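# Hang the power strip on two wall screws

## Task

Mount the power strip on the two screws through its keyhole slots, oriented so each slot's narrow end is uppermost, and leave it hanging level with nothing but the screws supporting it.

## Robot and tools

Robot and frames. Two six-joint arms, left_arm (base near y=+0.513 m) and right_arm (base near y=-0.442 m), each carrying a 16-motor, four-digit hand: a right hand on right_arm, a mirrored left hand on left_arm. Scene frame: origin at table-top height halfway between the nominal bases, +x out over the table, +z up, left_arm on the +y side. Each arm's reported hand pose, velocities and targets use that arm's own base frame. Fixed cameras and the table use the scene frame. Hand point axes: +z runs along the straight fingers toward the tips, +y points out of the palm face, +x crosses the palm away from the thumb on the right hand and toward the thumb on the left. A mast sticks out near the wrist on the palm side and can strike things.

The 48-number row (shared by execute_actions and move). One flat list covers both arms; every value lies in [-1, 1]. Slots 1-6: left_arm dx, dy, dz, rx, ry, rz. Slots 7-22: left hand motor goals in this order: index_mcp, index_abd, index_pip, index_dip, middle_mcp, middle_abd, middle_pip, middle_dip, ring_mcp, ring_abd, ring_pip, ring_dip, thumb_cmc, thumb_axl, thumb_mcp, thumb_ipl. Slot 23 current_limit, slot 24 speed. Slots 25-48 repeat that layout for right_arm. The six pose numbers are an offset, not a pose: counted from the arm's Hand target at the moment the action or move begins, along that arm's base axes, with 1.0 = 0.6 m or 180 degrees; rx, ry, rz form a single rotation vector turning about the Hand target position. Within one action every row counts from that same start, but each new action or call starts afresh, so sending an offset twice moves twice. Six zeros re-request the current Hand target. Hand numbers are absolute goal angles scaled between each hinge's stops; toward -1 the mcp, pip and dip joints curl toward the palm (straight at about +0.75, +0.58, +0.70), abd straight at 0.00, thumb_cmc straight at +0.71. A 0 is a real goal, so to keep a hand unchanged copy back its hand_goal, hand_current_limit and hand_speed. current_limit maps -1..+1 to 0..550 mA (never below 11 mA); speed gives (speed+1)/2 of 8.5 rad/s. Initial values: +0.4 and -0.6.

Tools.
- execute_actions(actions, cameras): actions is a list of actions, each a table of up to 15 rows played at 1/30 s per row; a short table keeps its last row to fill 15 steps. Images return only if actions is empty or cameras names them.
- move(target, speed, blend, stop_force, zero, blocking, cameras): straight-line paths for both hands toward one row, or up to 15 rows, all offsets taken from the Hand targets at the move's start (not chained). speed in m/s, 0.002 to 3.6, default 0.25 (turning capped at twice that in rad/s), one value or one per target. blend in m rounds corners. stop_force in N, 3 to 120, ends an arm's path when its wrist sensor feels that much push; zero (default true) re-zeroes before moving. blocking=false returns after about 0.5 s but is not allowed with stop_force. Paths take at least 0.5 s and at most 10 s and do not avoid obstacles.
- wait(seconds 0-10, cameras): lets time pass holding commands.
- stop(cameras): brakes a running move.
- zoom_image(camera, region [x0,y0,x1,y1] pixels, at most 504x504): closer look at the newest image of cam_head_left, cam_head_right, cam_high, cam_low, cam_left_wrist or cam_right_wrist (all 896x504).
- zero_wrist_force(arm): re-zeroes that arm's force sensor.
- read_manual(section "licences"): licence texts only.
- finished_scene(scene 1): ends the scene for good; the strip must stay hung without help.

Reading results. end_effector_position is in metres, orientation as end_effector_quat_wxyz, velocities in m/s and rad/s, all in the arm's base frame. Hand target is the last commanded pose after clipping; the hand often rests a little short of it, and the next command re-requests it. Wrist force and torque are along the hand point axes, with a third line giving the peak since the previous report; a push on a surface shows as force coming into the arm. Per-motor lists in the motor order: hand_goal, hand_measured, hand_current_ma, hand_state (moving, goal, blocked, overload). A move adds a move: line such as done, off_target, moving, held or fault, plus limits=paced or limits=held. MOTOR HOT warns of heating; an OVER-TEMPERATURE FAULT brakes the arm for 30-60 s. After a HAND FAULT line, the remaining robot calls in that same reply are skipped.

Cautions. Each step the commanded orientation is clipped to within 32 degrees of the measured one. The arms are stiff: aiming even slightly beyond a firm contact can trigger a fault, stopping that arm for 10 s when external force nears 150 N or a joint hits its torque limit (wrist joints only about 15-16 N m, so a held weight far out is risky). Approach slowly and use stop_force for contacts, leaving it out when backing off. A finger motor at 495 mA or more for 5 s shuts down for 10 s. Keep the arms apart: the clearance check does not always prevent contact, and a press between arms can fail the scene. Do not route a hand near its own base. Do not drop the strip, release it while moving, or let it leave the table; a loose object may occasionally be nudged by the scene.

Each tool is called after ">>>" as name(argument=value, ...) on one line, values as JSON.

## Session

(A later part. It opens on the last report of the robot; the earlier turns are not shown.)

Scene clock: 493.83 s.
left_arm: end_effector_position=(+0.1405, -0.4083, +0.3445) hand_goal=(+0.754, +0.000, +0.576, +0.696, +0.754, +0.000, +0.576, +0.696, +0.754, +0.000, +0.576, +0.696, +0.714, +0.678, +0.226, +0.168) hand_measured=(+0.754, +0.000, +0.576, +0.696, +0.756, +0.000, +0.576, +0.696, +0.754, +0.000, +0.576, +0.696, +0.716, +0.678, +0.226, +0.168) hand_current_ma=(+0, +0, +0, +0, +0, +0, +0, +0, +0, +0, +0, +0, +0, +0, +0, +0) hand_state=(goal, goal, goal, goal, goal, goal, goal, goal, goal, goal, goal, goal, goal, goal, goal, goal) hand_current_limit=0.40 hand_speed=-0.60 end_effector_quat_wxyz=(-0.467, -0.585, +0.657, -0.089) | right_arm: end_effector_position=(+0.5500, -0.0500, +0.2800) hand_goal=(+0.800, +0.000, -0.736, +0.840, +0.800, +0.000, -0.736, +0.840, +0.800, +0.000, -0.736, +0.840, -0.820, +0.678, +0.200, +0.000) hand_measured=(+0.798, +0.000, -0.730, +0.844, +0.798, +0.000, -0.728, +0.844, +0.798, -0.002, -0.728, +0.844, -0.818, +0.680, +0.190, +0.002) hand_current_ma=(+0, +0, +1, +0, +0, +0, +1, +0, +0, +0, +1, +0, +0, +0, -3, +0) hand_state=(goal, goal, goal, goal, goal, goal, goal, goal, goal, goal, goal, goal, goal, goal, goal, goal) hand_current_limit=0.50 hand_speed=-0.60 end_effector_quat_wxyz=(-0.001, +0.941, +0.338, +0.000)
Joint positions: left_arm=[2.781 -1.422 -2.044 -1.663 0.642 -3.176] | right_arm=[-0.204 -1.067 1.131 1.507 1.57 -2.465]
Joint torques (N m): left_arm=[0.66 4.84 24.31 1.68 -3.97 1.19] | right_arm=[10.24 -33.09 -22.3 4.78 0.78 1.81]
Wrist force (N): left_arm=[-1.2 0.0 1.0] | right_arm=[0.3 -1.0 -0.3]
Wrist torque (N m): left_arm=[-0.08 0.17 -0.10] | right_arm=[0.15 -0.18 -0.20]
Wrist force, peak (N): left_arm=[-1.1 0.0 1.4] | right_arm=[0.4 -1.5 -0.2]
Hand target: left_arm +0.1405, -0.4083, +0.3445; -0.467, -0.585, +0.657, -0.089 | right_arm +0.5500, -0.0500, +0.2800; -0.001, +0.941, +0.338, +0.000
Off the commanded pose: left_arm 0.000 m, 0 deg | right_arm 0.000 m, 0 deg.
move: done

>>> move(target=[0,0,0,0,0,0,0.754,0,0.576,0.696,0.754,0,0.576,0.696,0.754,0,0.576,0.696,0.714,0.678,0.226,0.168,0.4,-0.6, 0.0477,0.0853,-0.25,0.2996,0.2480,0,0.8,0,-0.736,0.84,0.8,0,-0.736,0.84,0.8,0,-0.736,0.84,-0.82,0.677,0.2,0.0,0.5,-0.6], speed=0.35)

>>> move(target=[[0,0,0,0,0,0,0.754,0,0.576,0.696,0.754,0,0.576,0.696,0.754,0,0.576,0.696,0.714,0.678,0.226,0.168,0.4,-0.6, 0,0,-0.08,0,0,0,0.8,0,-0.736,0.84,0.8,0,-0.736,0.84,0.8,0,-0.736,0.84,-0.82,0.677,0.2,0.0,0.5,-0.6],[0,0,0,0,0,0,0.754,0,0.576,0.696,0.754,0,0.576,0.696,0.754,0,0.576,0.696,0.714,0.678,0.226,0.168,0.4,-0.6, 0,0,-0.1483,0,0,0,0.8,0,-0.736,0.84,0.8,0,-0.736,0.84,0.8,0,-0.736,0.84,-0.82,0.677,0.2,0.0,0.5,-0.6]], speed=[0.15,0.08], stop_force=8, cameras=["cam_high","cam_low","cam_head_left"])

>>> zoom_image(camera="cam_high", region=[240, 140, 380, 260])

Scene clock: 496.70 s.
left_arm: end_effector_position=(+0.1405, -0.4083, +0.3445) hand_goal=(+0.754, +0.000, +0.576, +0.696, +0.754, +0.000, +0.576, +0.696, +0.754, +0.000, +0.576, +0.696, +0.714, +0.678, +0.226, +0.168) hand_measured=(+0.754, +0.000, +0.576, +0.696, +0.756, +0.000, +0.576, +0.696, +0.754, +0.000, +0.576, +0.696, +0.716, +0.678, +0.226, +0.168) hand_current_ma=(+0, +0, +0, +0, +0, +0, +0, +0, +0, +0, +0, +0, +0, +0, +0, +0) hand_state=(goal, goal, goal, goal, goal, goal, goal, goal, goal, goal, goal, goal, goal, goal, goal, goal) hand_current_limit=0.40 hand_speed=-0.60 end_effector_quat_wxyz=(-0.467, -0.585, +0.657, -0.089) | right_arm: end_effector_position=(+0.5786, +0.0011, +0.1301) hand_goal=(+0.800, +0.000, -0.736, +0.840, +0.800, +0.000, -0.736, +0.840, +0.800, +0.000, -0.736, +0.840, -0.820, +0.678, +0.200, +0.000) hand_measured=(+0.796, +0.000, -0.732, +0.842, +0.794, +0.000, -0.732, +0.844, +0.796, -0.002, -0.732, +0.842, -0.818, +0.680, +0.196, +0.002) hand_current_ma=(+0, +0, +0, +0, -1, +0, +0, +0, -1, +0, +0, +0, +0, +0, -1, +0) hand_state=(goal, goal, goal, goal, goal, goal, goal, goal, goal, goal, goal, goal, goal, goal, goal, goal) hand_current_limit=0.50 hand_speed=-0.60 end_effector_quat_wxyz=(-0.540, +0.771, +0.276, -0.195)
Joint positions: left_arm=[2.781 -1.422 -2.044 -1.663 0.642 -3.176] | right_arm=[-0.362 -0.426 0.795 2.376 1.087 -2.947]
Joint torques (N m): left_arm=[1.14 6.33 24.15 1.75 -3.87 1.05] | right_arm=[-9.64 -49.67 -20.86 5.08 -1.64 -1.52]
Wrist force (N): left_arm=[-1.1 0.1 1.1] | right_arm=[0.1 -0.2 -1.9]
Wrist torque (N m): left_arm=[-0.08 0.16 -0.09] | right_arm=[0.12 0.09 0.17]
Wrist force, peak (N): left_arm=[-1.2 -0.3 1.2] | right_arm=[0.2 -0.2 -2.1]
Hand target: left_arm +0.1405, -0.4083, +0.3445; -0.467, -0.585, +0.657, -0.089 | right_arm +0.5786, +0.0011, +0.1300; -0.540, +0.771, +0.276, -0.195
Off the commanded pose: left_arm 0.000 m, 0 deg | right_arm 0.000 m, 0 deg.
move: done

Scene clock: 498.73 s.
left_arm: end_effector_position=(+0.1405, -0.4083, +0.3445) hand_goal=(+0.754, +0.000, +0.576, +0.696, +0.754, +0.000, +0.576, +0.696, +0.754, +0.000, +0.576, +0.696, +0.714, +0.678, +0.226, +0.168) hand_measured=(+0.754, +0.000, +0.576, +0.696, +0.756, +0.000, +0.576, +0.696, +0.754, +0.000, +0.576, +0.696, +0.716, +0.678, +0.226, +0.168) hand_current_ma=(+0, +0, +0, +0, +0, +0, +0, +0, +0, +0, +0, +0, +0, +0, +0, +0) hand_state=(goal, goal, goal, goal, goal, goal, goal, goal, goal, goal, goal, goal, goal, goal, goal, goal) hand_current_limit=0.40 hand_speed=-0.60 end_effector_quat_wxyz=(-0.467, -0.585, +0.657, -0.089) | right_arm: end_effector_position=(+0.5786, +0.0011, +0.0410) hand_goal=(+0.800, +0.000, -0.736, +0.840, +0.800, +0.000, -0.736, +0.840, +0.800, +0.000, -0.736, +0.840, -0.820, +0.678, +0.200, +0.000) hand_measured=(+0.794, +0.000, -0.732, +0.842, +0.794, +0.000, -0.732, +0.844, +0.794, -0.002, -0.732, +0.842, -0.818, +0.680, +0.196, +0.002) hand_current_ma=(-1, +0, +0, +0, -1, +0, +0, +0, -1, +0, +0, +0, +0, +0, -1, +0) hand_state=(goal, goal, goal, goal, goal, goal, goal, goal, goal, goal, goal, goal, goal, goal, goal, goal) hand_current_limit=0.50 hand_speed=-0.60 end_effector_quat_wxyz=(-0.540, +0.771, +0.276, -0.195)
Joint positions: left_arm=[2.781 -1.422 -2.044 -1.663 0.642 -3.176] | right_arm=[-0.362 -0.304 0.787 2.263 1.087 -2.948]
Joint torques (N m): left_arm=[1.2 5.64 23.38 1.77 -4.07 0.94] | right_arm=[8.42 -51.94 -20.02 0.32 -1.74 1.45]
Wrist force (N): left_arm=[-1.2 -0.2 1.0] | right_arm=[0.1 -0.6 -1.9]
Wrist torque (N m): left_arm=[-0.12 0.17 -0.09] | right_arm=[0.08 0.09 0.15]
Wrist force, peak (N): left_arm=[-1.2 -0.2 1.3] | right_arm=[0.2 -1.3 -2.3]
Hand target: left_arm +0.1405, -0.4083, +0.3445; -0.467, -0.585, +0.657, -0.089 | right_arm +0.5786, +0.0011, +0.0410; -0.540, +0.771, +0.276, -0.195
Off the commanded pose: left_arm 0.000 m, 0 deg | right_arm 0.000 m, 0 deg.
move: done
Images, in order (width x height): cam_head_left 896x504, cam_high 896x504, cam_low 896x504.

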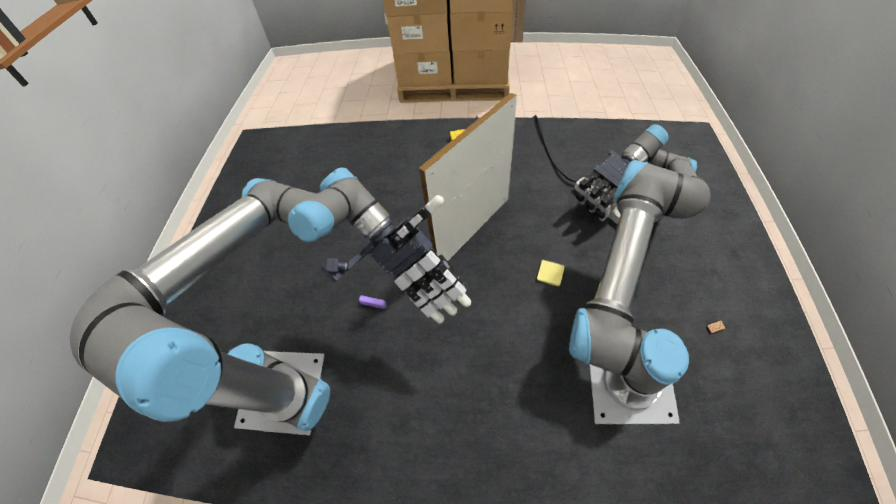

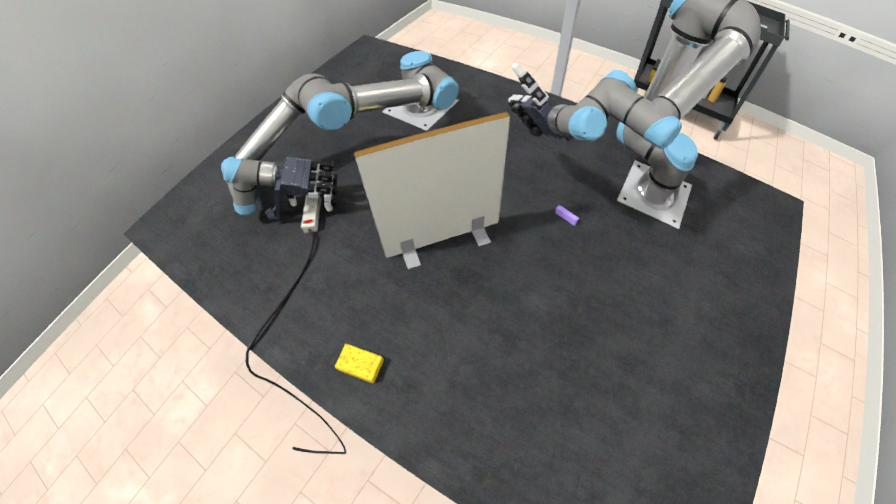

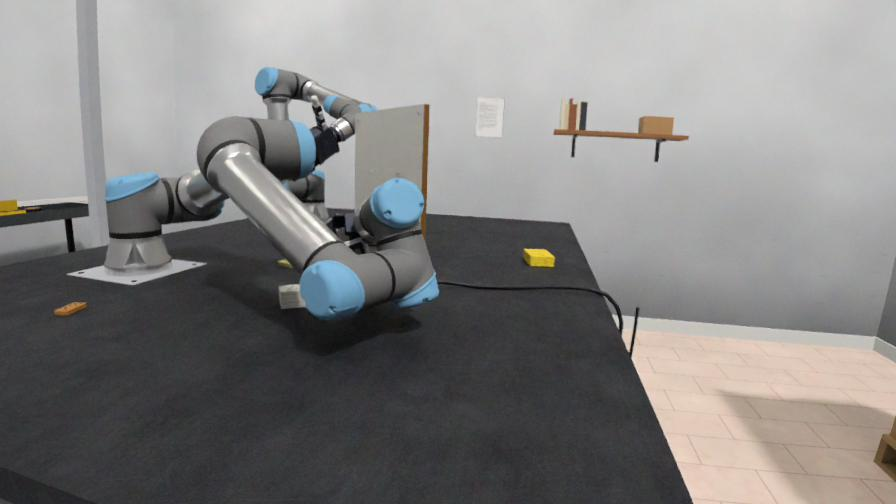

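Scaled by 3.600 from the camera's 896x504 image, which has a finer 1280x720 frame.

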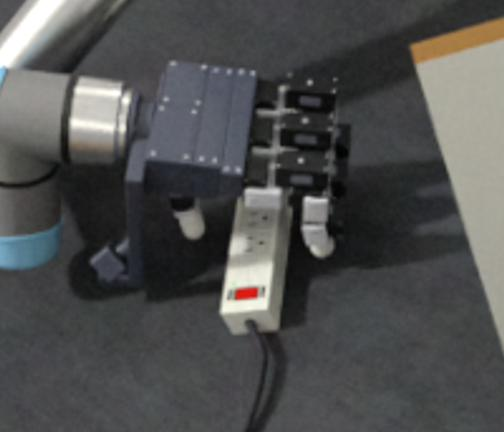

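>>> move(target=[0,0,0,0,0,0,0.754,0,0.576,0.696,0.754,0,0.576,0.696,0.754,0,0.576,0.696,0.714,0.678,0.226,0.168,0.4,-0.6, 0,0,0,0,0,0,0.33,0,-0.75,0.835,0.36,0,-0.75,0.835,0.39,0,-0.75,0.835,-0.82,0.677,-0.7,-0.02,0.76,-0.83], speed=0.1)

>>> wait(seconds=0.3)

>>> move(target=[0,0,0,0,0,0,0.754,0,0.576,0.696,0.754,0,0.576,0.696,0.754,0,0.576,0.696,0.714,0.678,0.226,0.168,0.4,-0.6, 0,0,0.06,0,0,0,0.33,0,-0.75,0.835,0.36,0,-0.75,0.835,0.39,0,-0.75,0.835,-0.82,0.677,-0.7,-0.02,0.76,-0.83], speed=0.05, cameras=["cam_low","cam_high"])

>>> zoom_image(camera="cam_high", region=[240, 120, 380, 260])

Scene clock: 500.17 s.
left_arm: end_effector_position=(+0.1405, -0.4083, +0.3445) hand_goal=(+0.754, +0.000, +0.576, +0.696, +0.754, +0.000, +0.576, +0.696, +0.754, +0.000, +0.576, +0.696, +0.714, +0.678, +0.226, +0.168) hand_measured=(+0.754, +0.000, +0.576, +0.696, +0.756, +0.000, +0.576, +0.696, +0.754, +0.000, +0.576, +0.696, +0.716, +0.678, +0.226, +0.168) hand_current_ma=(+0, +0, +0, +0, +0, +0, +0, +0, +0, +0, +0, +0, +0, +0, +0, +0) hand_state=(goal, goal, goal, goal, goal, goal, goal, goal, goal, goal, goal, goal, goal, goal, goal, goal) hand_current_limit=0.40 hand_speed=-0.60 end_effector_quat_wxyz=(-0.467, -0.585, +0.657, -0.089) | right_arm: end_effector_position=(+0.5786, +0.0011, +0.0410) hand_goal=(+0.330, +0.000, -0.750, +0.836, +0.360, +0.000, -0.750, +0.836, +0.390, +0.000, -0.750, +0.836, -0.820, +0.678, -0.700, -0.020) hand_measured=(+0.472, +0.000, -0.730, +0.844, +0.472, +0.000, -0.732, +0.846, +0.470, -0.002, -0.732, +0.842, -0.814, +0.680, -0.022, +0.018) hand_current_ma=(+348, +0, +7, +1, +217, +0, +6, +2, +113, +0, +6, +1, +1, +0, +484, +44) hand_state=(blocked, goal, goal, goal, blocked, goal, goal, goal, blocked, goal, goal, goal, goal, goal, blocked, blocked) hand_current_limit=0.76 hand_speed=-0.83 end_effector_quat_wxyz=(-0.540, +0.771, +0.276, -0.195)
Joint positions: left_arm=[2.781 -1.422 -2.044 -1.663 0.642 -3.176] | right_arm=[-0.362 -0.304 0.787 2.263 1.087 -2.948]
Joint torques (N m): left_arm=[1 6.37 24.18 1.78 -4 0.95] | right_arm=[9.2 -52.1 -19 0.54 -1.13 1.35]
Wrist force (N): left_arm=[-1.2 -0.1 1.1] | right_arm=[-0.6 -12.5 -2.2]
Wrist torque (N m): left_arm=[-0.10 0.18 -0.10] | right_arm=[-0.22 0.15 0.03]
Wrist force, peak (N): left_arm=[-1.4 -0.3 1.1] | right_arm=[-0.6 -12.7 -2.5]
Hand target: left_arm +0.1405, -0.4083, +0.3445; -0.467, -0.585, +0.657, -0.089 | right_arm +0.5786, +0.0011, +0.0410; -0.540, +0.771, +0.276, -0.195
Off the commanded pose: left_arm 0.000 m, 0 deg | right_arm 0.000 m, 0 deg.
move: done

Scene clock: 500.47 s.
left_arm: end_effector_position=(+0.1405, -0.4083, +0.3445) hand_goal=(+0.754, +0.000, +0.576, +0.696, +0.754, +0.000, +0.576, +0.696, +0.754, +0.000, +0.576, +0.696, +0.714, +0.678, +0.226, +0.168) hand_measured=(+0.754, +0.000, +0.576, +0.696, +0.756, +0.000, +0.576, +0.696, +0.754, +0.000, +0.576, +0.696, +0.716, +0.678, +0.226, +0.168) hand_current_ma=(+0, +0, +0, +0, +0, +0, +0, +0, +0, +0, +0, +0, +0, +0, +0, +0) hand_state=(goal, goal, goal, goal, goal, goal, goal, goal, goal, goal, goal, goal, goal, goal, goal, goal) hand_current_limit=0.40 hand_speed=-0.60 end_effector_quat_wxyz=(-0.467, -0.585, +0.657, -0.089) | right_arm: end_effector_position=(+0.5786, +0.0011, +0.0410) hand_goal=(+0.330, +0.000, -0.750, +0.836, +0.360, +0.000, -0.750, +0.836, +0.390, +0.000, -0.750, +0.836, -0.820, +0.678, -0.700, -0.020) hand_measured=(+0.472, +0.000, -0.730, +0.844, +0.472, +0.000, -0.732, +0.846, +0.470, -0.002, -0.732, +0.842, -0.814, +0.680, -0.022, +0.018) hand_current_ma=(+348, +0, +7, +1, +217, +0, +6, +2, +113, +0, +6, +1, +1, +0, +484, +44) hand_state=(blocked, goal, goal, goal, blocked, goal, goal, goal, blocked, goal, goal, goal, goal, goal, blocked, blocked) hand_current_limit=0.76 hand_speed=-0.83 end_effector_quat_wxyz=(-0.540, +0.771, +0.276, -0.195)
Joint positions: left_arm=[2.781 -1.422 -2.044 -1.663 0.642 -3.176] | right_arm=[-0.362 -0.304 0.787 2.263 1.087 -2.948]
Joint torques (N m): left_arm=[0.9 6.13 24.18 1.71 -3.83 1.19] | right_arm=[8.46 -51.78 -18.38 0.68 -0.62 1.27]
Wrist force (N): left_arm=[-0.8 0.0 1.1] | right_arm=[-0.5 -12.8 -2.3]
Wrist torque (N m): left_arm=[-0.10 0.13 -0.07] | right_arm=[-0.21 0.15 0.04]
Wrist force, peak (N): left_arm=[-1.1 -0.4 1.1] | right_arm=[-0.5 -12.8 -2.3]
Hand target: left_arm +0.1405, -0.4083, +0.3445; -0.467, -0.585, +0.657, -0.089 | right_arm +0.5786, +0.0011, +0.0410; -0.540, +0.771, +0.276, -0.195
Off the commanded pose: left_arm 0.000 m, 0 deg | right_arm 0.000 m, 0 deg.
wait: 0.30 s; at rest by 0.17 s

Scene clock: 501.60 s.
left_arm: end_effector_position=(+0.1405, -0.4083, +0.3445) hand_goal=(+0.754, +0.000, +0.576, +0.696, +0.754, +0.000, +0.576, +0.696, +0.754, +0.000, +0.576, +0.696, +0.714, +0.678, +0.226, +0.168) hand_measured=(+0.754, +0.000, +0.576, +0.696, +0.756, +0.000, +0.576, +0.696, +0.754, +0.000, +0.576, +0.696, +0.716, +0.678, +0.226, +0.168) hand_current_ma=(+0, +0, +0, +0, +0, +0, +0, +0, +0, +0, +0, +0, +0, +0, +0, +0) hand_state=(goal, goal, goal, goal, goal, goal, goal, goal, goal, goal, goal, goal, goal, goal, goal, goal) hand_current_limit=0.40 hand_speed=-0.60 end_effector_quat_wxyz=(-0.467, -0.585, +0.657, -0.089) | right_arm: end_effector_position=(+0.5786, +0.0012, +0.0769) hand_goal=(+0.330, +0.000, -0.750, +0.836, +0.360, +0.000, -0.750, +0.836, +0.390, +0.000, -0.750, +0.836, -0.820, +0.678, -0.700, -0.020) hand_measured=(+0.440, +0.000, -0.708, +0.858, +0.444, +0.000, -0.718, +0.854, +0.444, -0.002, -0.724, +0.846, -0.808, +0.680, -0.022, +0.038) hand_current_ma=(+213, +0, +30, +8, +124, +0, +17, +6, +53, +0, +12, +2, +3, +0, +484, +99) hand_state=(blocked, goal, blocked, blocked, blocked, goal, blocked, goal, blocked, goal, blocked, goal, goal, goal, blocked, blocked) hand_current_limit=0.76 hand_speed=-0.83 end_effector_quat_wxyz=(-0.540, +0.771, +0.276, -0.195)
Joint positions: left_arm=[2.781 -1.422 -2.044 -1.663 0.642 -3.176] | right_arm=[-0.362 -0.356 0.798 2.304 1.087 -2.948]
Joint torques (N m): left_arm=[1.72 5.8 23.35 1.71 -3.98 1.05] | right_arm=[6.29 -67.75 -7.71 5.53 0.24 0.81]
Wrist force (N): left_arm=[-1.0 0.0 1.1] | right_arm=[0.4 2.8 -1.4]
Wrist torque (N m): left_arm=[-0.09 0.15 -0.09] | right_arm=[0.23 0.15 0.18]
Wrist force, peak (N): left_arm=[-1.1 -0.1 1.2] | right_arm=[-0.8 -11.9 -2.1]
Hand target: left_arm +0.1405, -0.4083, +0.3445; -0.467, -0.585, +0.657, -0.089 | right_arm +0.5786, +0.0011, +0.0770; -0.540, +0.771, +0.276, -0.195
Off the commanded pose: left_arm 0.000 m, 0 deg | right_arm 0.000 m, 0 deg.
move: done
Images, in order (width x height): cam_high 896x504, cam_low 896x504.

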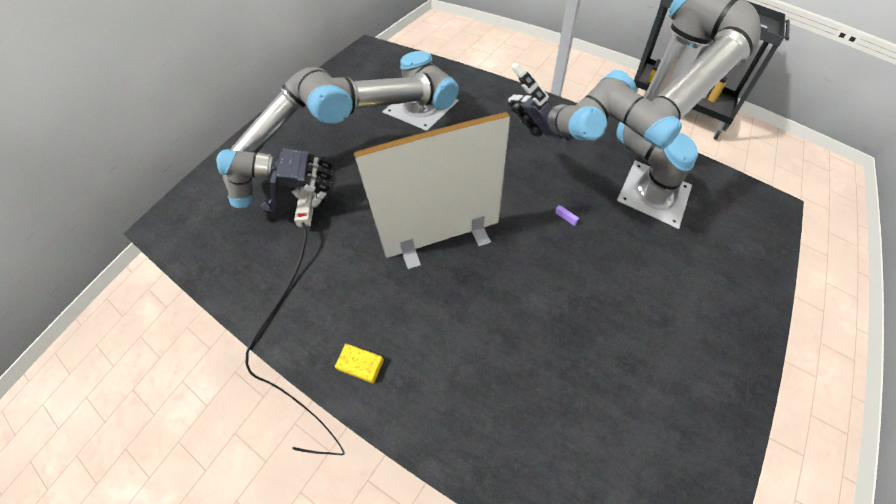

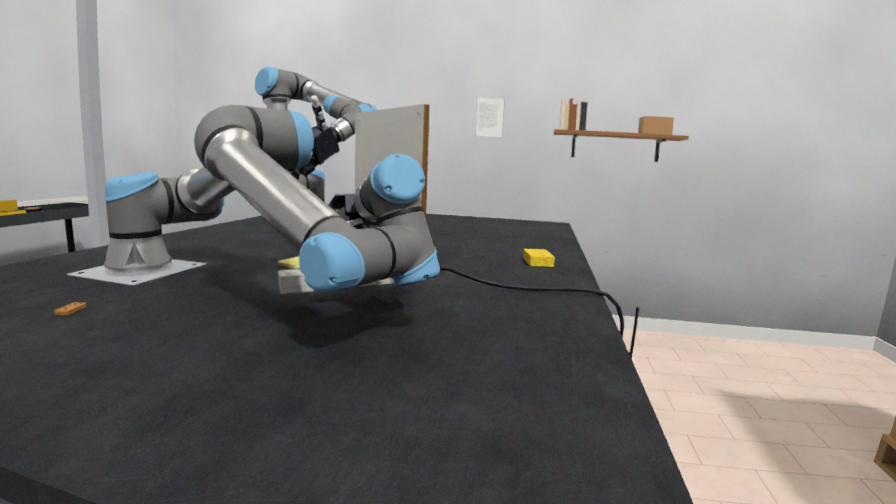

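Scaled by 3.600 from the camera's 896x504 image, which has a finer 1280x720 frame.

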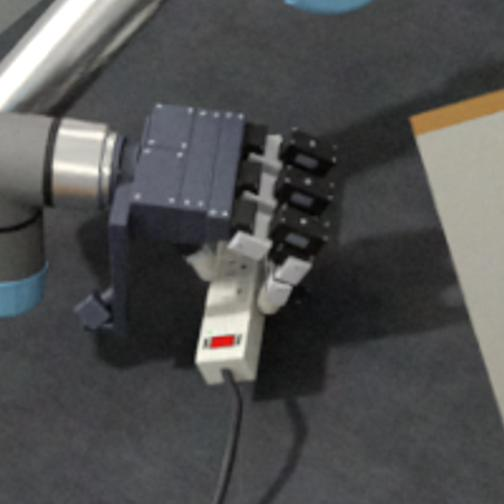

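>>> move(target=[0,0,0,0,0,0,0.754,0,0.576,0.696,0.754,0,0.576,0.696,0.754,0,0.576,0.696,0.714,0.678,0.226,0.168,0.4,-0.6, 0,0,0.025,-0.0856,-0.0709,0,0.33,0,-0.75,0.835,0.36,0,-0.75,0.835,0.39,0,-0.75,0.835,-0.82,0.677,-0.7,-0.02,0.76,-0.83], speed=0.15, cameras=["cam_low","cam_high"])

>>> zoom_image(camera="cam_high", region=[240, 120, 380, 260])

Scene clock: 503.57 s.
left_arm: end_effector_position=(+0.1405, -0.4083, +0.3445) hand_goal=(+0.754, +0.000, +0.576, +0.696, +0.754, +0.000, +0.576, +0.696, +0.754, +0.000, +0.576, +0.696, +0.714, +0.678, +0.226, +0.168) hand_measured=(+0.754, +0.000, +0.576, +0.696, +0.756, +0.000, +0.576, +0.696, +0.754, +0.000, +0.576, +0.696, +0.716, +0.678, +0.226, +0.168) hand_current_ma=(+0, +0, +0, +0, +0, +0, +0, +0, +0, +0, +0, +0, +0, +0, +0, +0) hand_state=(goal, goal, goal, goal, goal, goal, goal, goal, goal, goal, goal, goal, goal, goal, goal, goal) hand_current_limit=0.40 hand_speed=-0.60 end_effector_quat_wxyz=(-0.467, -0.585, +0.657, -0.089) | right_arm: end_effector_position=(+0.5786, +0.0011, +0.0920) hand_goal=(+0.330, +0.000, -0.750, +0.836, +0.360, +0.000, -0.750, +0.836, +0.390, +0.000, -0.750, +0.836, -0.820, +0.678, -0.700, -0.020) hand_measured=(+0.440, +0.000, -0.708, +0.858, +0.444, +0.000, -0.716, +0.854, +0.444, -0.002, -0.722, +0.846, -0.808, +0.680, -0.022, +0.040) hand_current_ma=(+213, +0, +30, +8, +124, +0, +18, +6, +53, +0, +13, +2, +3, +0, +484, +100) hand_state=(blocked, goal, blocked, blocked, blocked, goal, blocked, goal, blocked, goal, blocked, goal, goal, goal, blocked, blocked) hand_current_limit=0.76 hand_speed=-0.83 end_effector_quat_wxyz=(-0.398, +0.853, +0.306, -0.144)
Joint positions: left_arm=[2.781 -1.422 -2.044 -1.663 0.642 -3.176] | right_arm=[-0.313 -0.52 0.885 1.995 1.146 -2.752]
Joint torques (N m): left_arm=[0.64 5.88 24.95 1.82 -4.09 1.11] | right_arm=[10.67 -63.91 -7.56 0.55 0.74 1.63]
Wrist force (N): left_arm=[-1.1 0.0 1.1] | right_arm=[-0.1 1.7 0.6]
Wrist torque (N m): left_arm=[-0.09 0.17 -0.09] | right_arm=[0.25 -0.04 0.04]
Wrist force, peak (N): left_arm=[-1.1 0.0 1.4] | right_arm=[0.5 3.1 -1.1]
Hand target: left_arm +0.1405, -0.4083, +0.3445; -0.467, -0.585, +0.657, -0.089 | right_arm +0.5786, +0.0011, +0.0920; -0.398, +0.853, +0.306, -0.143
Off the commanded pose: left_arm 0.000 m, 0 deg | right_arm 0.000 m, 0 deg.
move: done
Images, in order (width x height): cam_high 896x504, cam_low 896x504.

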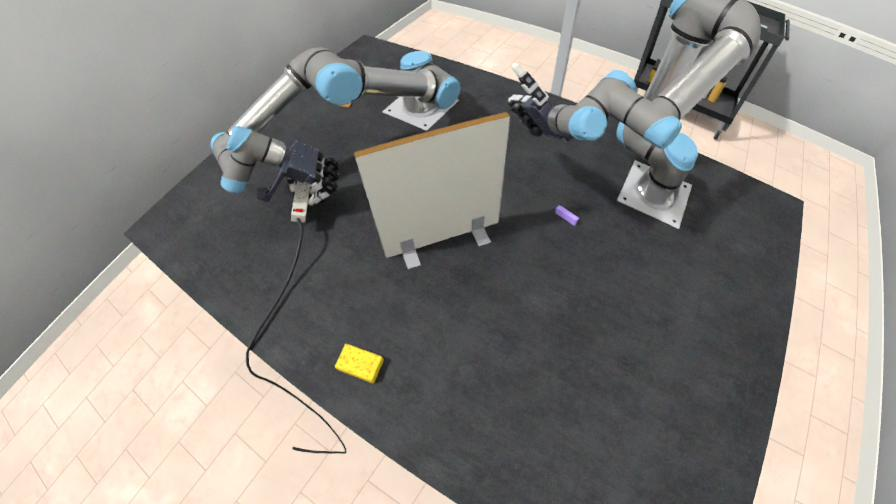

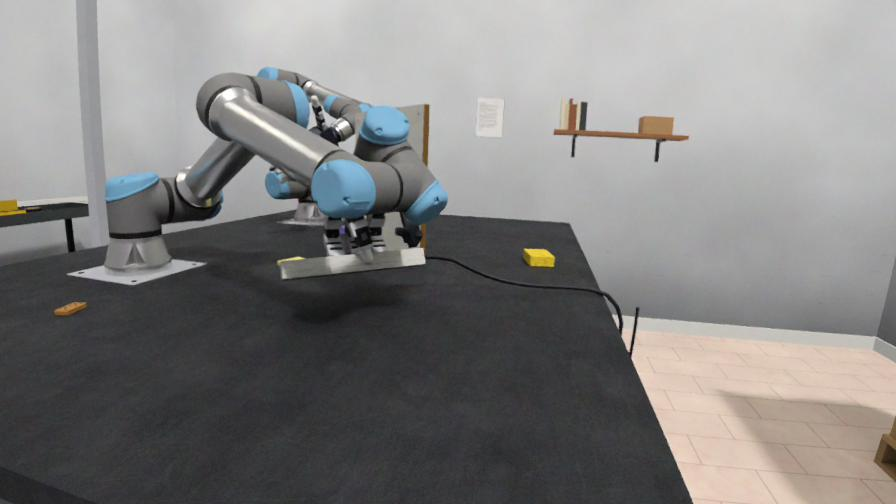

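Scaled by 3.600 from the camera's 896x504 image, which has a finer 1280x720 frame.

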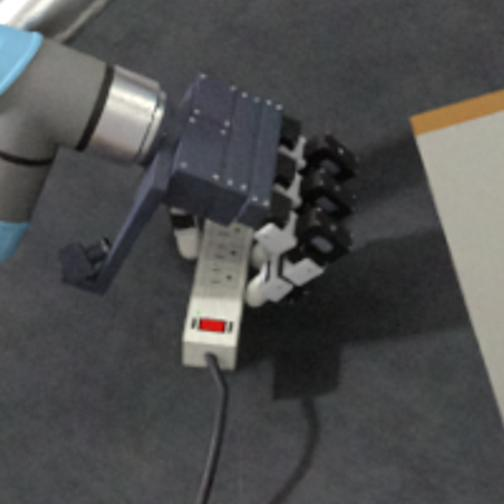

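>>> zoom_image(camera="cam_low", region=[270, 220, 440, 300])

Scaled by 2.965 from the camera's 896x504 image, which has a finer 1280x720 frame.

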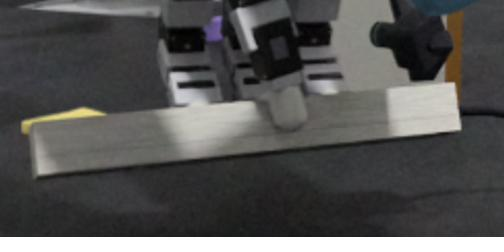

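>>> move(target=[0,0,0,0,0,0,0.754,0,0.576,0.696,0.754,0,0.576,0.696,0.754,0,0.576,0.696,0.714,0.678,0.226,0.168,0.4,-0.6, 0,0,0.01,-0.1070,-0.0886,0,0.33,0,-0.75,0.835,0.36,0,-0.75,0.835,0.39,0,-0.75,0.835,-0.82,0.677,-0.7,-0.02,0.76,-0.83], speed=0.15, cameras=["cam_low"])

>>> zoom_image(camera="cam_low", region=[270, 220, 440, 300])

Scene clock: 506.27 s.
left_arm: end_effector_position=(+0.1405, -0.4083, +0.3445) hand_goal=(+0.754, +0.000, +0.576, +0.696, +0.754, +0.000, +0.576, +0.696, +0.754, +0.000, +0.576, +0.696, +0.714, +0.678, +0.226, +0.168) hand_measured=(+0.754, +0.000, +0.576, +0.696, +0.756, +0.000, +0.576, +0.696, +0.754, +0.000, +0.576, +0.696, +0.716, +0.678, +0.226, +0.168) hand_current_ma=(+0, +0, +0, +0, +0, +0, +0, +0, +0, +0, +0, +0, +0, +0, +0, +0) hand_state=(goal, goal, goal, goal, goal, goal, goal, goal, goal, goal, goal, goal, goal, goal, goal, goal) hand_current_limit=0.40 hand_speed=-0.60 end_effector_quat_wxyz=(-0.467, -0.585, +0.657, -0.089) | right_arm: end_effector_position=(+0.5786, +0.0011, +0.0980) hand_goal=(+0.330, +0.000, -0.750, +0.836, +0.360, +0.000, -0.750, +0.836, +0.390, +0.000, -0.750, +0.836, -0.820, +0.678, -0.700, -0.020) hand_measured=(+0.440, +0.000, -0.708, +0.858, +0.444, +0.000, -0.716, +0.854, +0.444, -0.002, -0.720, +0.848, -0.808, +0.680, -0.022, +0.040) hand_current_ma=(+213, +0, +30, +8, +124, +0, +20, +6, +53, +0, +15, +3, +3, +0, +484, +100) hand_state=(blocked, goal, blocked, blocked, blocked, goal, blocked, goal, blocked, goal, blocked, goal, goal, goal, blocked, blocked) hand_current_limit=0.76 hand_speed=-0.83 end_effector_quat_wxyz=(-0.204, +0.919, +0.330, -0.073)
Joint positions: left_arm=[2.781 -1.422 -2.044 -1.663 0.642 -3.176] | right_arm=[-0.221 -0.72 1.071 1.573 1.308 -2.528]
Joint torques (N m): left_arm=[1.17 6.05 24.61 1.79 -3.89 0.95] | right_arm=[9.96 -59.39 -8.2 0.97 0.7 1.29]
Wrist force (N): left_arm=[-1.2 -0.1 1.2] | right_arm=[0.2 0.7 2.0]
Wrist torque (N m): left_arm=[-0.10 0.17 -0.10] | right_arm=[0.27 -0.17 -0.06]
Wrist force, peak (N): left_arm=[-1.2 0.2 1.3] | right_arm=[0.2 0.8 2.3]
Hand target: left_arm +0.1405, -0.4083, +0.3445; -0.467, -0.585, +0.657, -0.089 | right_arm +0.5786, +0.0011, +0.0980; -0.204, +0.919, +0.330, -0.073
Off the commanded pose: left_arm 0.000 m, 0 deg | right_arm 0.000 m, 0 deg.
move: done
Images, in order (width x height): cam_low 896x504.

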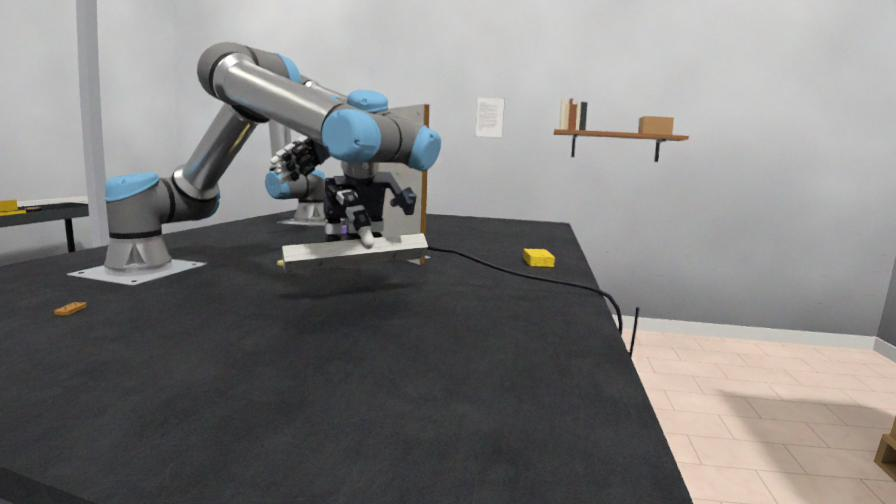

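Scaled by 2.965 from the camera's 896x504 image, which has a finer 1280x720 frame.

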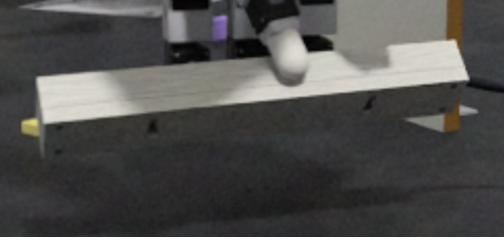

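>>> move(target=[0,0,0,0,0,0,0.754,0,0.576,0.696,0.754,0,0.576,0.696,0.754,0,0.576,0.696,0.714,0.678,0.226,0.168,0.4,-0.6, 0,0,0.03,-0.1070,-0.0886,0,0.33,0,-0.75,0.835,0.36,0,-0.75,0.835,0.39,0,-0.75,0.835,-0.82,0.677,-0.7,-0.02,0.76,-0.83], speed=0.15, cameras=["cam_low"])

>>> move(target=[0,0,0,0,0,0,0.754,0,0.576,0.696,0.754,0,0.576,0.696,0.754,0,0.576,0.696,0.714,0.678,0.226,0.168,0.4,-0.6, 0,0,0.04,-0.0856,-0.0709,0,0.33,0,-0.75,0.835,0.36,0,-0.75,0.835,0.39,0,-0.75,0.835,-0.82,0.677,-0.7,-0.02,0.76,-0.83], speed=0.15, cameras=["cam_low"])

>>> zoom_image(camera="cam_low", region=[270, 190, 440, 290])

Scene clock: 508.70 s.
left_arm: end_effector_position=(+0.1405, -0.4083, +0.3445) hand_goal=(+0.754, +0.000, +0.576, +0.696, +0.754, +0.000, +0.576, +0.696, +0.754, +0.000, +0.576, +0.696, +0.714, +0.678, +0.226, +0.168) hand_measured=(+0.754, +0.000, +0.576, +0.696, +0.756, +0.000, +0.576, +0.696, +0.754, +0.000, +0.576, +0.696, +0.716, +0.678, +0.226, +0.168) hand_current_ma=(+0, +0, +0, +0, +0, +0, +0, +0, +0, +0, +0, +0, +0, +0, +0, +0) hand_state=(goal, goal, goal, goal, goal, goal, goal, goal, goal, goal, goal, goal, goal, goal, goal, goal) hand_current_limit=0.40 hand_speed=-0.60 end_effector_quat_wxyz=(-0.467, -0.585, +0.657, -0.089) | right_arm: end_effector_position=(+0.5786, +0.0011, +0.1160) hand_goal=(+0.330, +0.000, -0.750, +0.836, +0.360, +0.000, -0.750, +0.836, +0.390, +0.000, -0.750, +0.836, -0.820, +0.678, -0.700, -0.020) hand_measured=(+0.440, +0.000, -0.708, +0.858, +0.444, +0.000, -0.712, +0.858, +0.446, -0.002, -0.708, +0.854, -0.816, +0.680, -0.022, +0.040) hand_current_ma=(+209, +0, +30, +8, +124, +0, +25, +8, +55, +0, +30, +6, +0, +0, +484, +100) hand_state=(blocked, goal, blocked, blocked, blocked, goal, blocked, blocked, blocked, goal, blocked, goal, goal, goal, blocked, blocked) hand_current_limit=0.76 hand_speed=-0.83 end_effector_quat_wxyz=(-0.001, +0.941, +0.338, +0.000)
Joint positions: left_arm=[2.781 -1.422 -2.044 -1.663 0.642 -3.176] | right_arm=[-0.098 -0.889 1.273 1.187 1.569 -2.358]
Joint torques (N m): left_arm=[1.25 6.04 24.14 1.81 -3.98 1.14] | right_arm=[10.58 -54.57 -10.62 0.25 1.72 1.71]
Wrist force (N): left_arm=[-0.9 0.0 1.1] | right_arm=[0.9 -0.3 3.1]
Wrist torque (N m): left_arm=[-0.08 0.13 -0.07] | right_arm=[0.30 -0.28 -0.17]
Wrist force, peak (N): left_arm=[-1.3 0.0 1.1] | right_arm=[1.1 -0.3 3.2]
Hand target: left_arm +0.1405, -0.4083, +0.3445; -0.467, -0.585, +0.657, -0.089 | right_arm +0.5786, +0.0011, +0.1160; -0.001, +0.941, +0.338, +0.000
Off the commanded pose: left_arm 0.000 m, 0 deg | right_arm 0.000 m, 0 deg.
move: done
Images, in order (width x height): cam_low 896x504.

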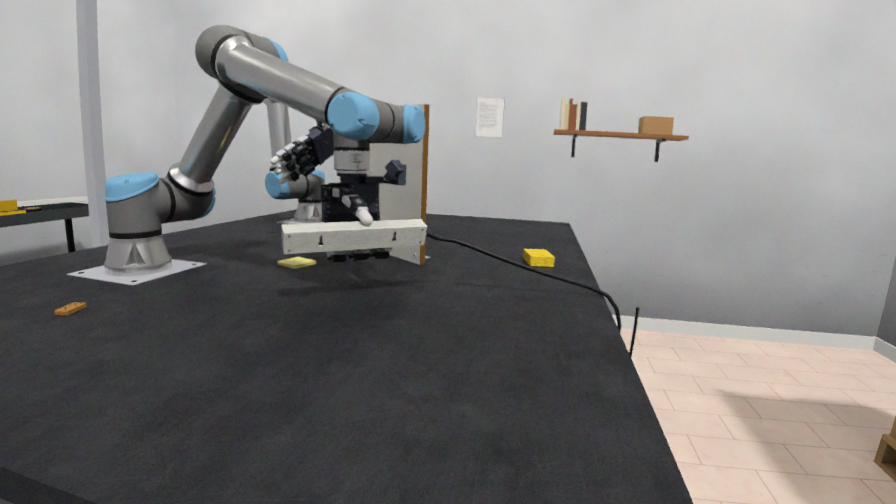

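Scene clock: 510.43 s.
left_arm: end_effector_position=(+0.1405, -0.4083, +0.3445) hand_goal=(+0.754, +0.000, +0.576, +0.696, +0.754, +0.000, +0.576, +0.696, +0.754, +0.000, +0.576, +0.696, +0.714, +0.678, +0.226, +0.168) hand_measured=(+0.754, +0.000, +0.576, +0.696, +0.756, +0.000, +0.576, +0.696, +0.754, +0.000, +0.576, +0.696, +0.716, +0.678, +0.226, +0.168) hand_current_ma=(+0, +0, +0, +0, +0, +0, +0, +0, +0, +0, +0, +0, +0, +0, +0, +0) hand_state=(goal, goal, goal, goal, goal, goal, goal, goal, goal, goal, goal, goal, goal, goal, goal, goal) hand_current_limit=0.40 hand_speed=-0.60 end_effector_quat_wxyz=(-0.467, -0.585, +0.657, -0.089) | right_arm: end_effector_position=(+0.5786, +0.0011, +0.1400) hand_goal=(+0.330, +0.000, -0.750, +0.836, +0.360, +0.000, -0.750, +0.836, +0.390, +0.000, -0.750, +0.836, -0.820, +0.678, -0.700, -0.020) hand_measured=(+0.428, +0.000, -0.712, +0.856, +0.444, +0.000, -0.712, +0.858, +0.458, -0.002, -0.704, +0.856, -0.826, +0.676, -0.022, +0.040) hand_current_ma=(+170, +0, +25, +7, +124, +0, +25, +8, +83, +0, +36, +7, -1, +0, +484, +100) hand_state=(blocked, goal, blocked, blocked, blocked, goal, blocked, blocked, blocked, goal, blocked, goal, goal, goal, blocked, blocked) hand_current_limit=0.76 hand_speed=-0.83 end_effector_quat_wxyz=(+0.163, +0.927, +0.333, +0.059)
Joint positions: left_arm=[2.781 -1.422 -2.044 -1.663 0.642 -3.176] | right_arm=[0.008 -0.977 1.412 0.909 1.838 -2.282]
Joint torques (N m): left_arm=[1.42 6.06 23.43 1.75 -3.94 0.95] | right_arm=[9.78 -51.94 -8.73 0.14 2.62 1.79]
Wrist force (N): left_arm=[-1.1 -0.1 1.2] | right_arm=[1.5 -2.0 3.4]
Wrist torque (N m): left_arm=[-0.10 0.16 -0.10] | right_arm=[0.29 -0.40 -0.31]
Wrist force, peak (N): left_arm=[-1.4 0.0 1.1] | right_arm=[1.5 -2.0 3.4]
Hand target: left_arm +0.1405, -0.4083, +0.3445; -0.467, -0.585, +0.657, -0.089 | right_arm +0.5786, +0.0011, +0.1400; +0.163, +0.927, +0.333, +0.059
Off the commanded pose: left_arm 0.000 m, 0 deg | right_arm 0.000 m, 0 deg.
move: done
Images, in order (width x height): cam_low 896x504.

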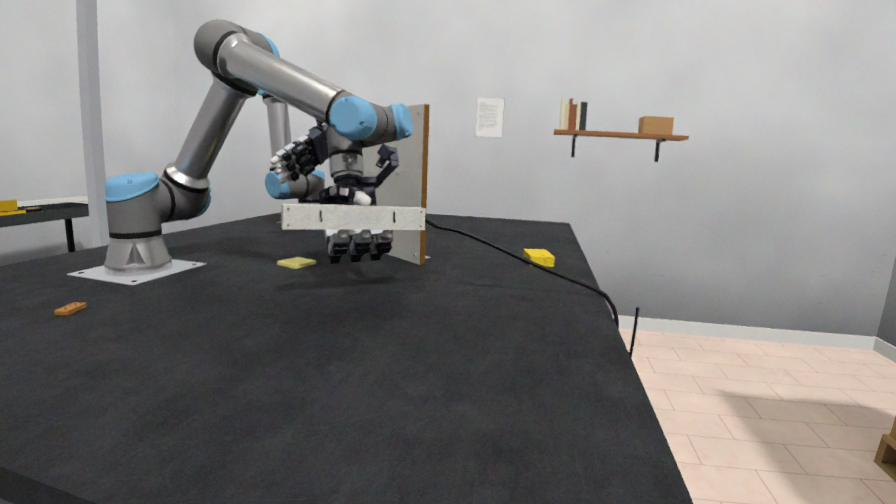

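Scaled by 2.965 from the camera's 896x504 image, which has a finer 1280x720 frame.

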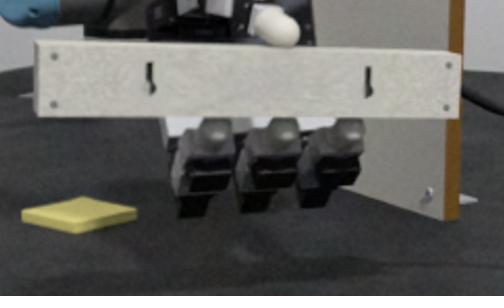

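>>> move(target=[[0,0,0,0,0,0,0.754,0,0.576,0.696,0.754,0,0.576,0.696,0.754,0,0.576,0.696,0.714,0.678,0.226,0.168,0.4,-0.6, -0.181,0.2482,0.1833,0,0,0.2919,0.33,0,-0.75,0.835,0.36,0,-0.75,0.835,0.39,0,-0.75,0.835,-0.82,0.677,-0.7,-0.02,0.76,-0.83],[0,0,0,0,0,0,0.754,0,0.576,0.696,0.754,0,0.576,0.696,0.754,0,0.576,0.696,0.714,0.678,0.226,0.168,0.4,-0.6, -0.3117,0.4888,0.1583,0,0,0.5838,0.33,0,-0.75,0.835,0.36,0,-0.75,0.835,0.39,0,-0.75,0.835,-0.82,0.677,-0.7,-0.02,0.76,-0.83]], speed=0.14, blend=[0.03,0], cameras=["all"])

Scene clock: 518.40 s.
left_arm: end_effector_position=(+0.1405, -0.4083, +0.3445) hand_goal=(+0.754, +0.000, +0.576, +0.696, +0.754, +0.000, +0.576, +0.696, +0.754, +0.000, +0.576, +0.696, +0.714, +0.678, +0.226, +0.168) hand_measured=(+0.754, +0.000, +0.576, +0.696, +0.756, +0.000, +0.576, +0.696, +0.754, +0.000, +0.576, +0.696, +0.716, +0.678, +0.226, +0.168) hand_current_ma=(+0, +0, +0, +0, +0, +0, +0, +0, +0, +0, +0, +0, +0, +0, +0, +0) hand_state=(goal, goal, goal, goal, goal, goal, goal, goal, goal, goal, goal, goal, goal, goal, goal, goal) hand_current_limit=0.40 hand_speed=-0.60 end_effector_quat_wxyz=(-0.467, -0.585, +0.657, -0.089) | right_arm: end_effector_position=(+0.3916, +0.2944, +0.2350) hand_goal=(+0.330, +0.000, -0.750, +0.836, +0.360, +0.000, -0.750, +0.836, +0.390, +0.000, -0.750, +0.836, -0.820, +0.678, -0.700, -0.020) hand_measured=(+0.386, +0.034, -0.716, +0.852, +0.526, +0.044, -0.660, +0.890, +0.406, +0.002, -0.742, +0.840, -0.848, +0.688, -0.090, +0.038) hand_current_ma=(+57, +15, +20, +4, +464, +25, +128, +47, +5, +0, +1, +0, -13, +3, +484, +94) hand_state=(blocked, blocked, blocked, goal, blocked, blocked, blocked, blocked, goal, goal, goal, goal, blocked, goal, blocked, blocked) hand_current_limit=0.76 hand_speed=-0.83 end_effector_quat_wxyz=(+0.052, +0.300, +0.938, +0.165)
Joint positions: left_arm=[2.781 -1.422 -2.044 -1.663 0.642 -3.176] | right_arm=[0.153 -1.486 1.851 0.96 1.322 -3.91]
Joint torques (N m): left_arm=[1.11 5.87 24.52 1.75 -3.95 1.19] | right_arm=[14.61 -15.26 -23.18 3.67 -6.12 -3.1]
Wrist force (N): left_arm=[-1.3 0.1 1.0] | right_arm=[-5.3 -9.7 -0.2]
Wrist torque (N m): left_arm=[-0.06 0.17 -0.11] | right_arm=[0.72 -0.84 0.08]
Wrist force, peak (N): left_arm=[-1.2 -0.2 1.4] | right_arm=[-7.7 -10.2 0.8]
Hand target: left_arm +0.1405, -0.4083, +0.3445; -0.467, -0.585, +0.657, -0.089 | right_arm +0.3916, +0.2944, +0.2350; +0.052, +0.300, +0.938, +0.165
Off the commanded pose: left_arm 0.000 m, 0 deg | right_arm 0.000 m, 0 deg.
move: done
camera_calibration:
cam_right_wrist: T_world_to_cam=[[0.976421, 0.0268991, 0.214192, -0.409603], [-0.0868538, -0.859407, 0.503861, 0.121645], [0.197632, -0.510584, -0.836807, 0.3971], [0, 0, 0, 1]] pos_world=[0.332031, 0.318314, 0.358737]

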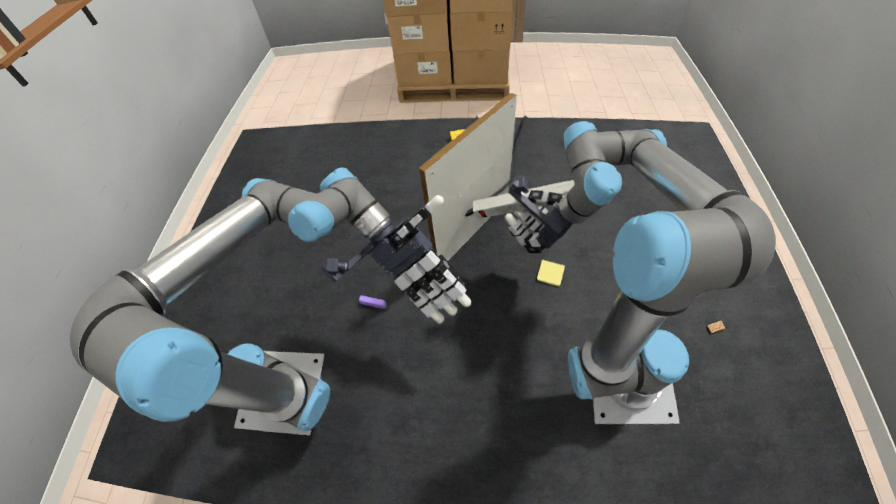

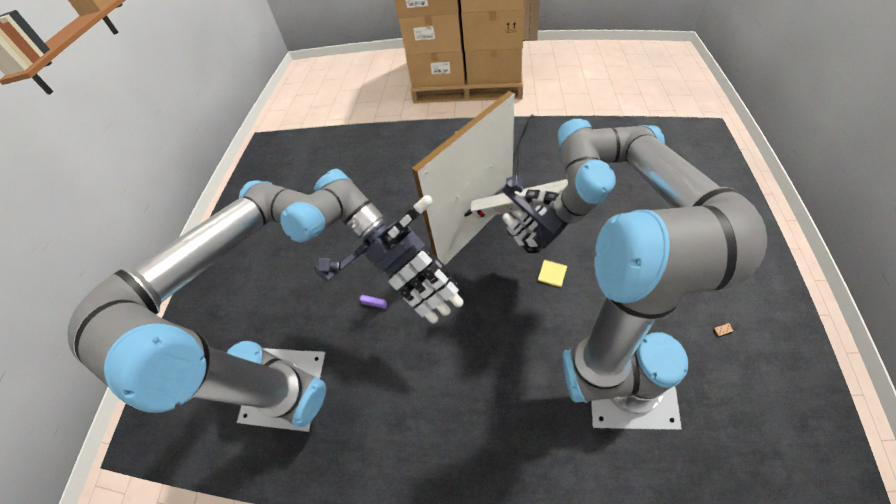

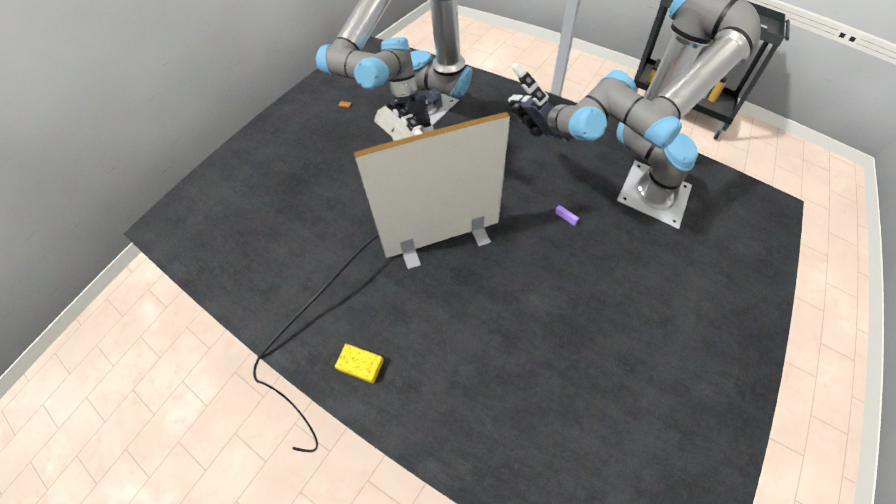

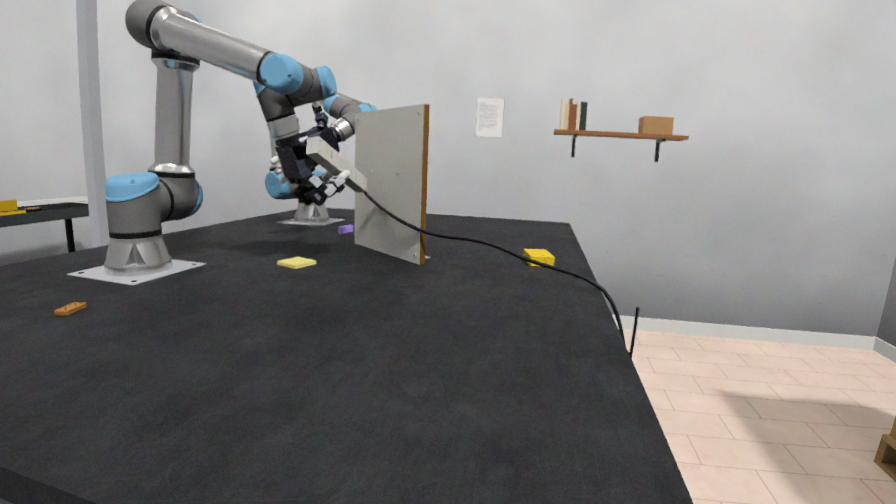

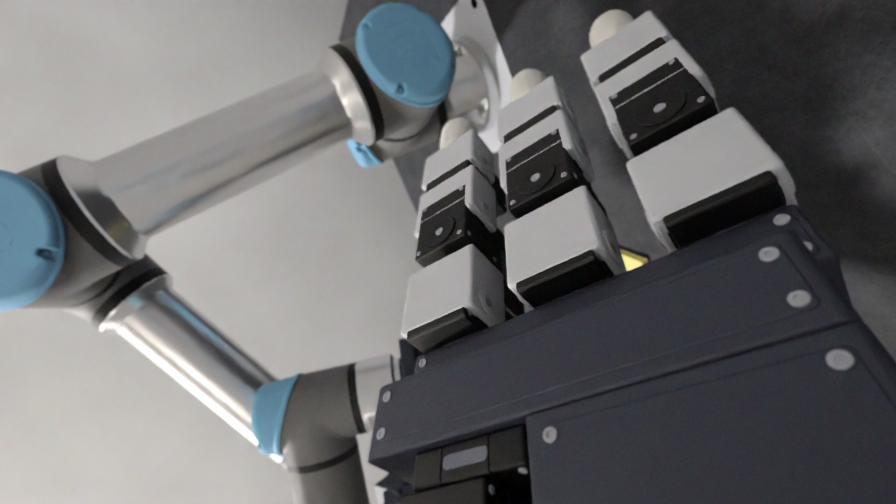

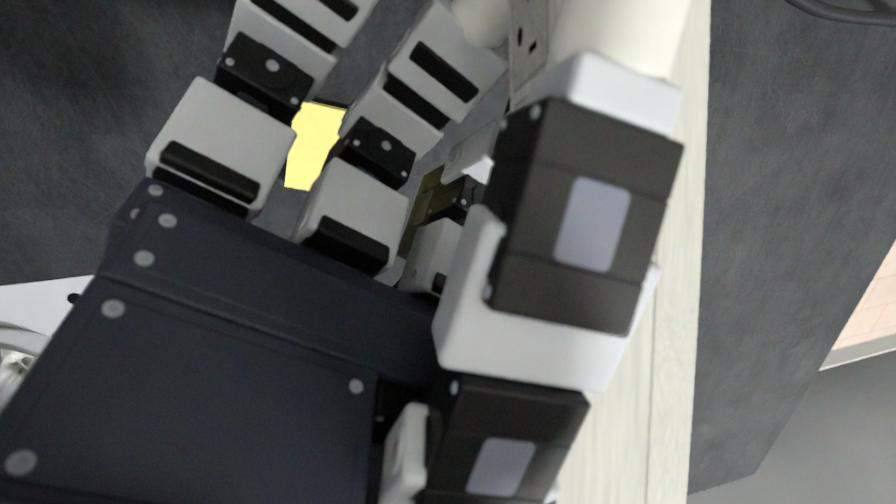

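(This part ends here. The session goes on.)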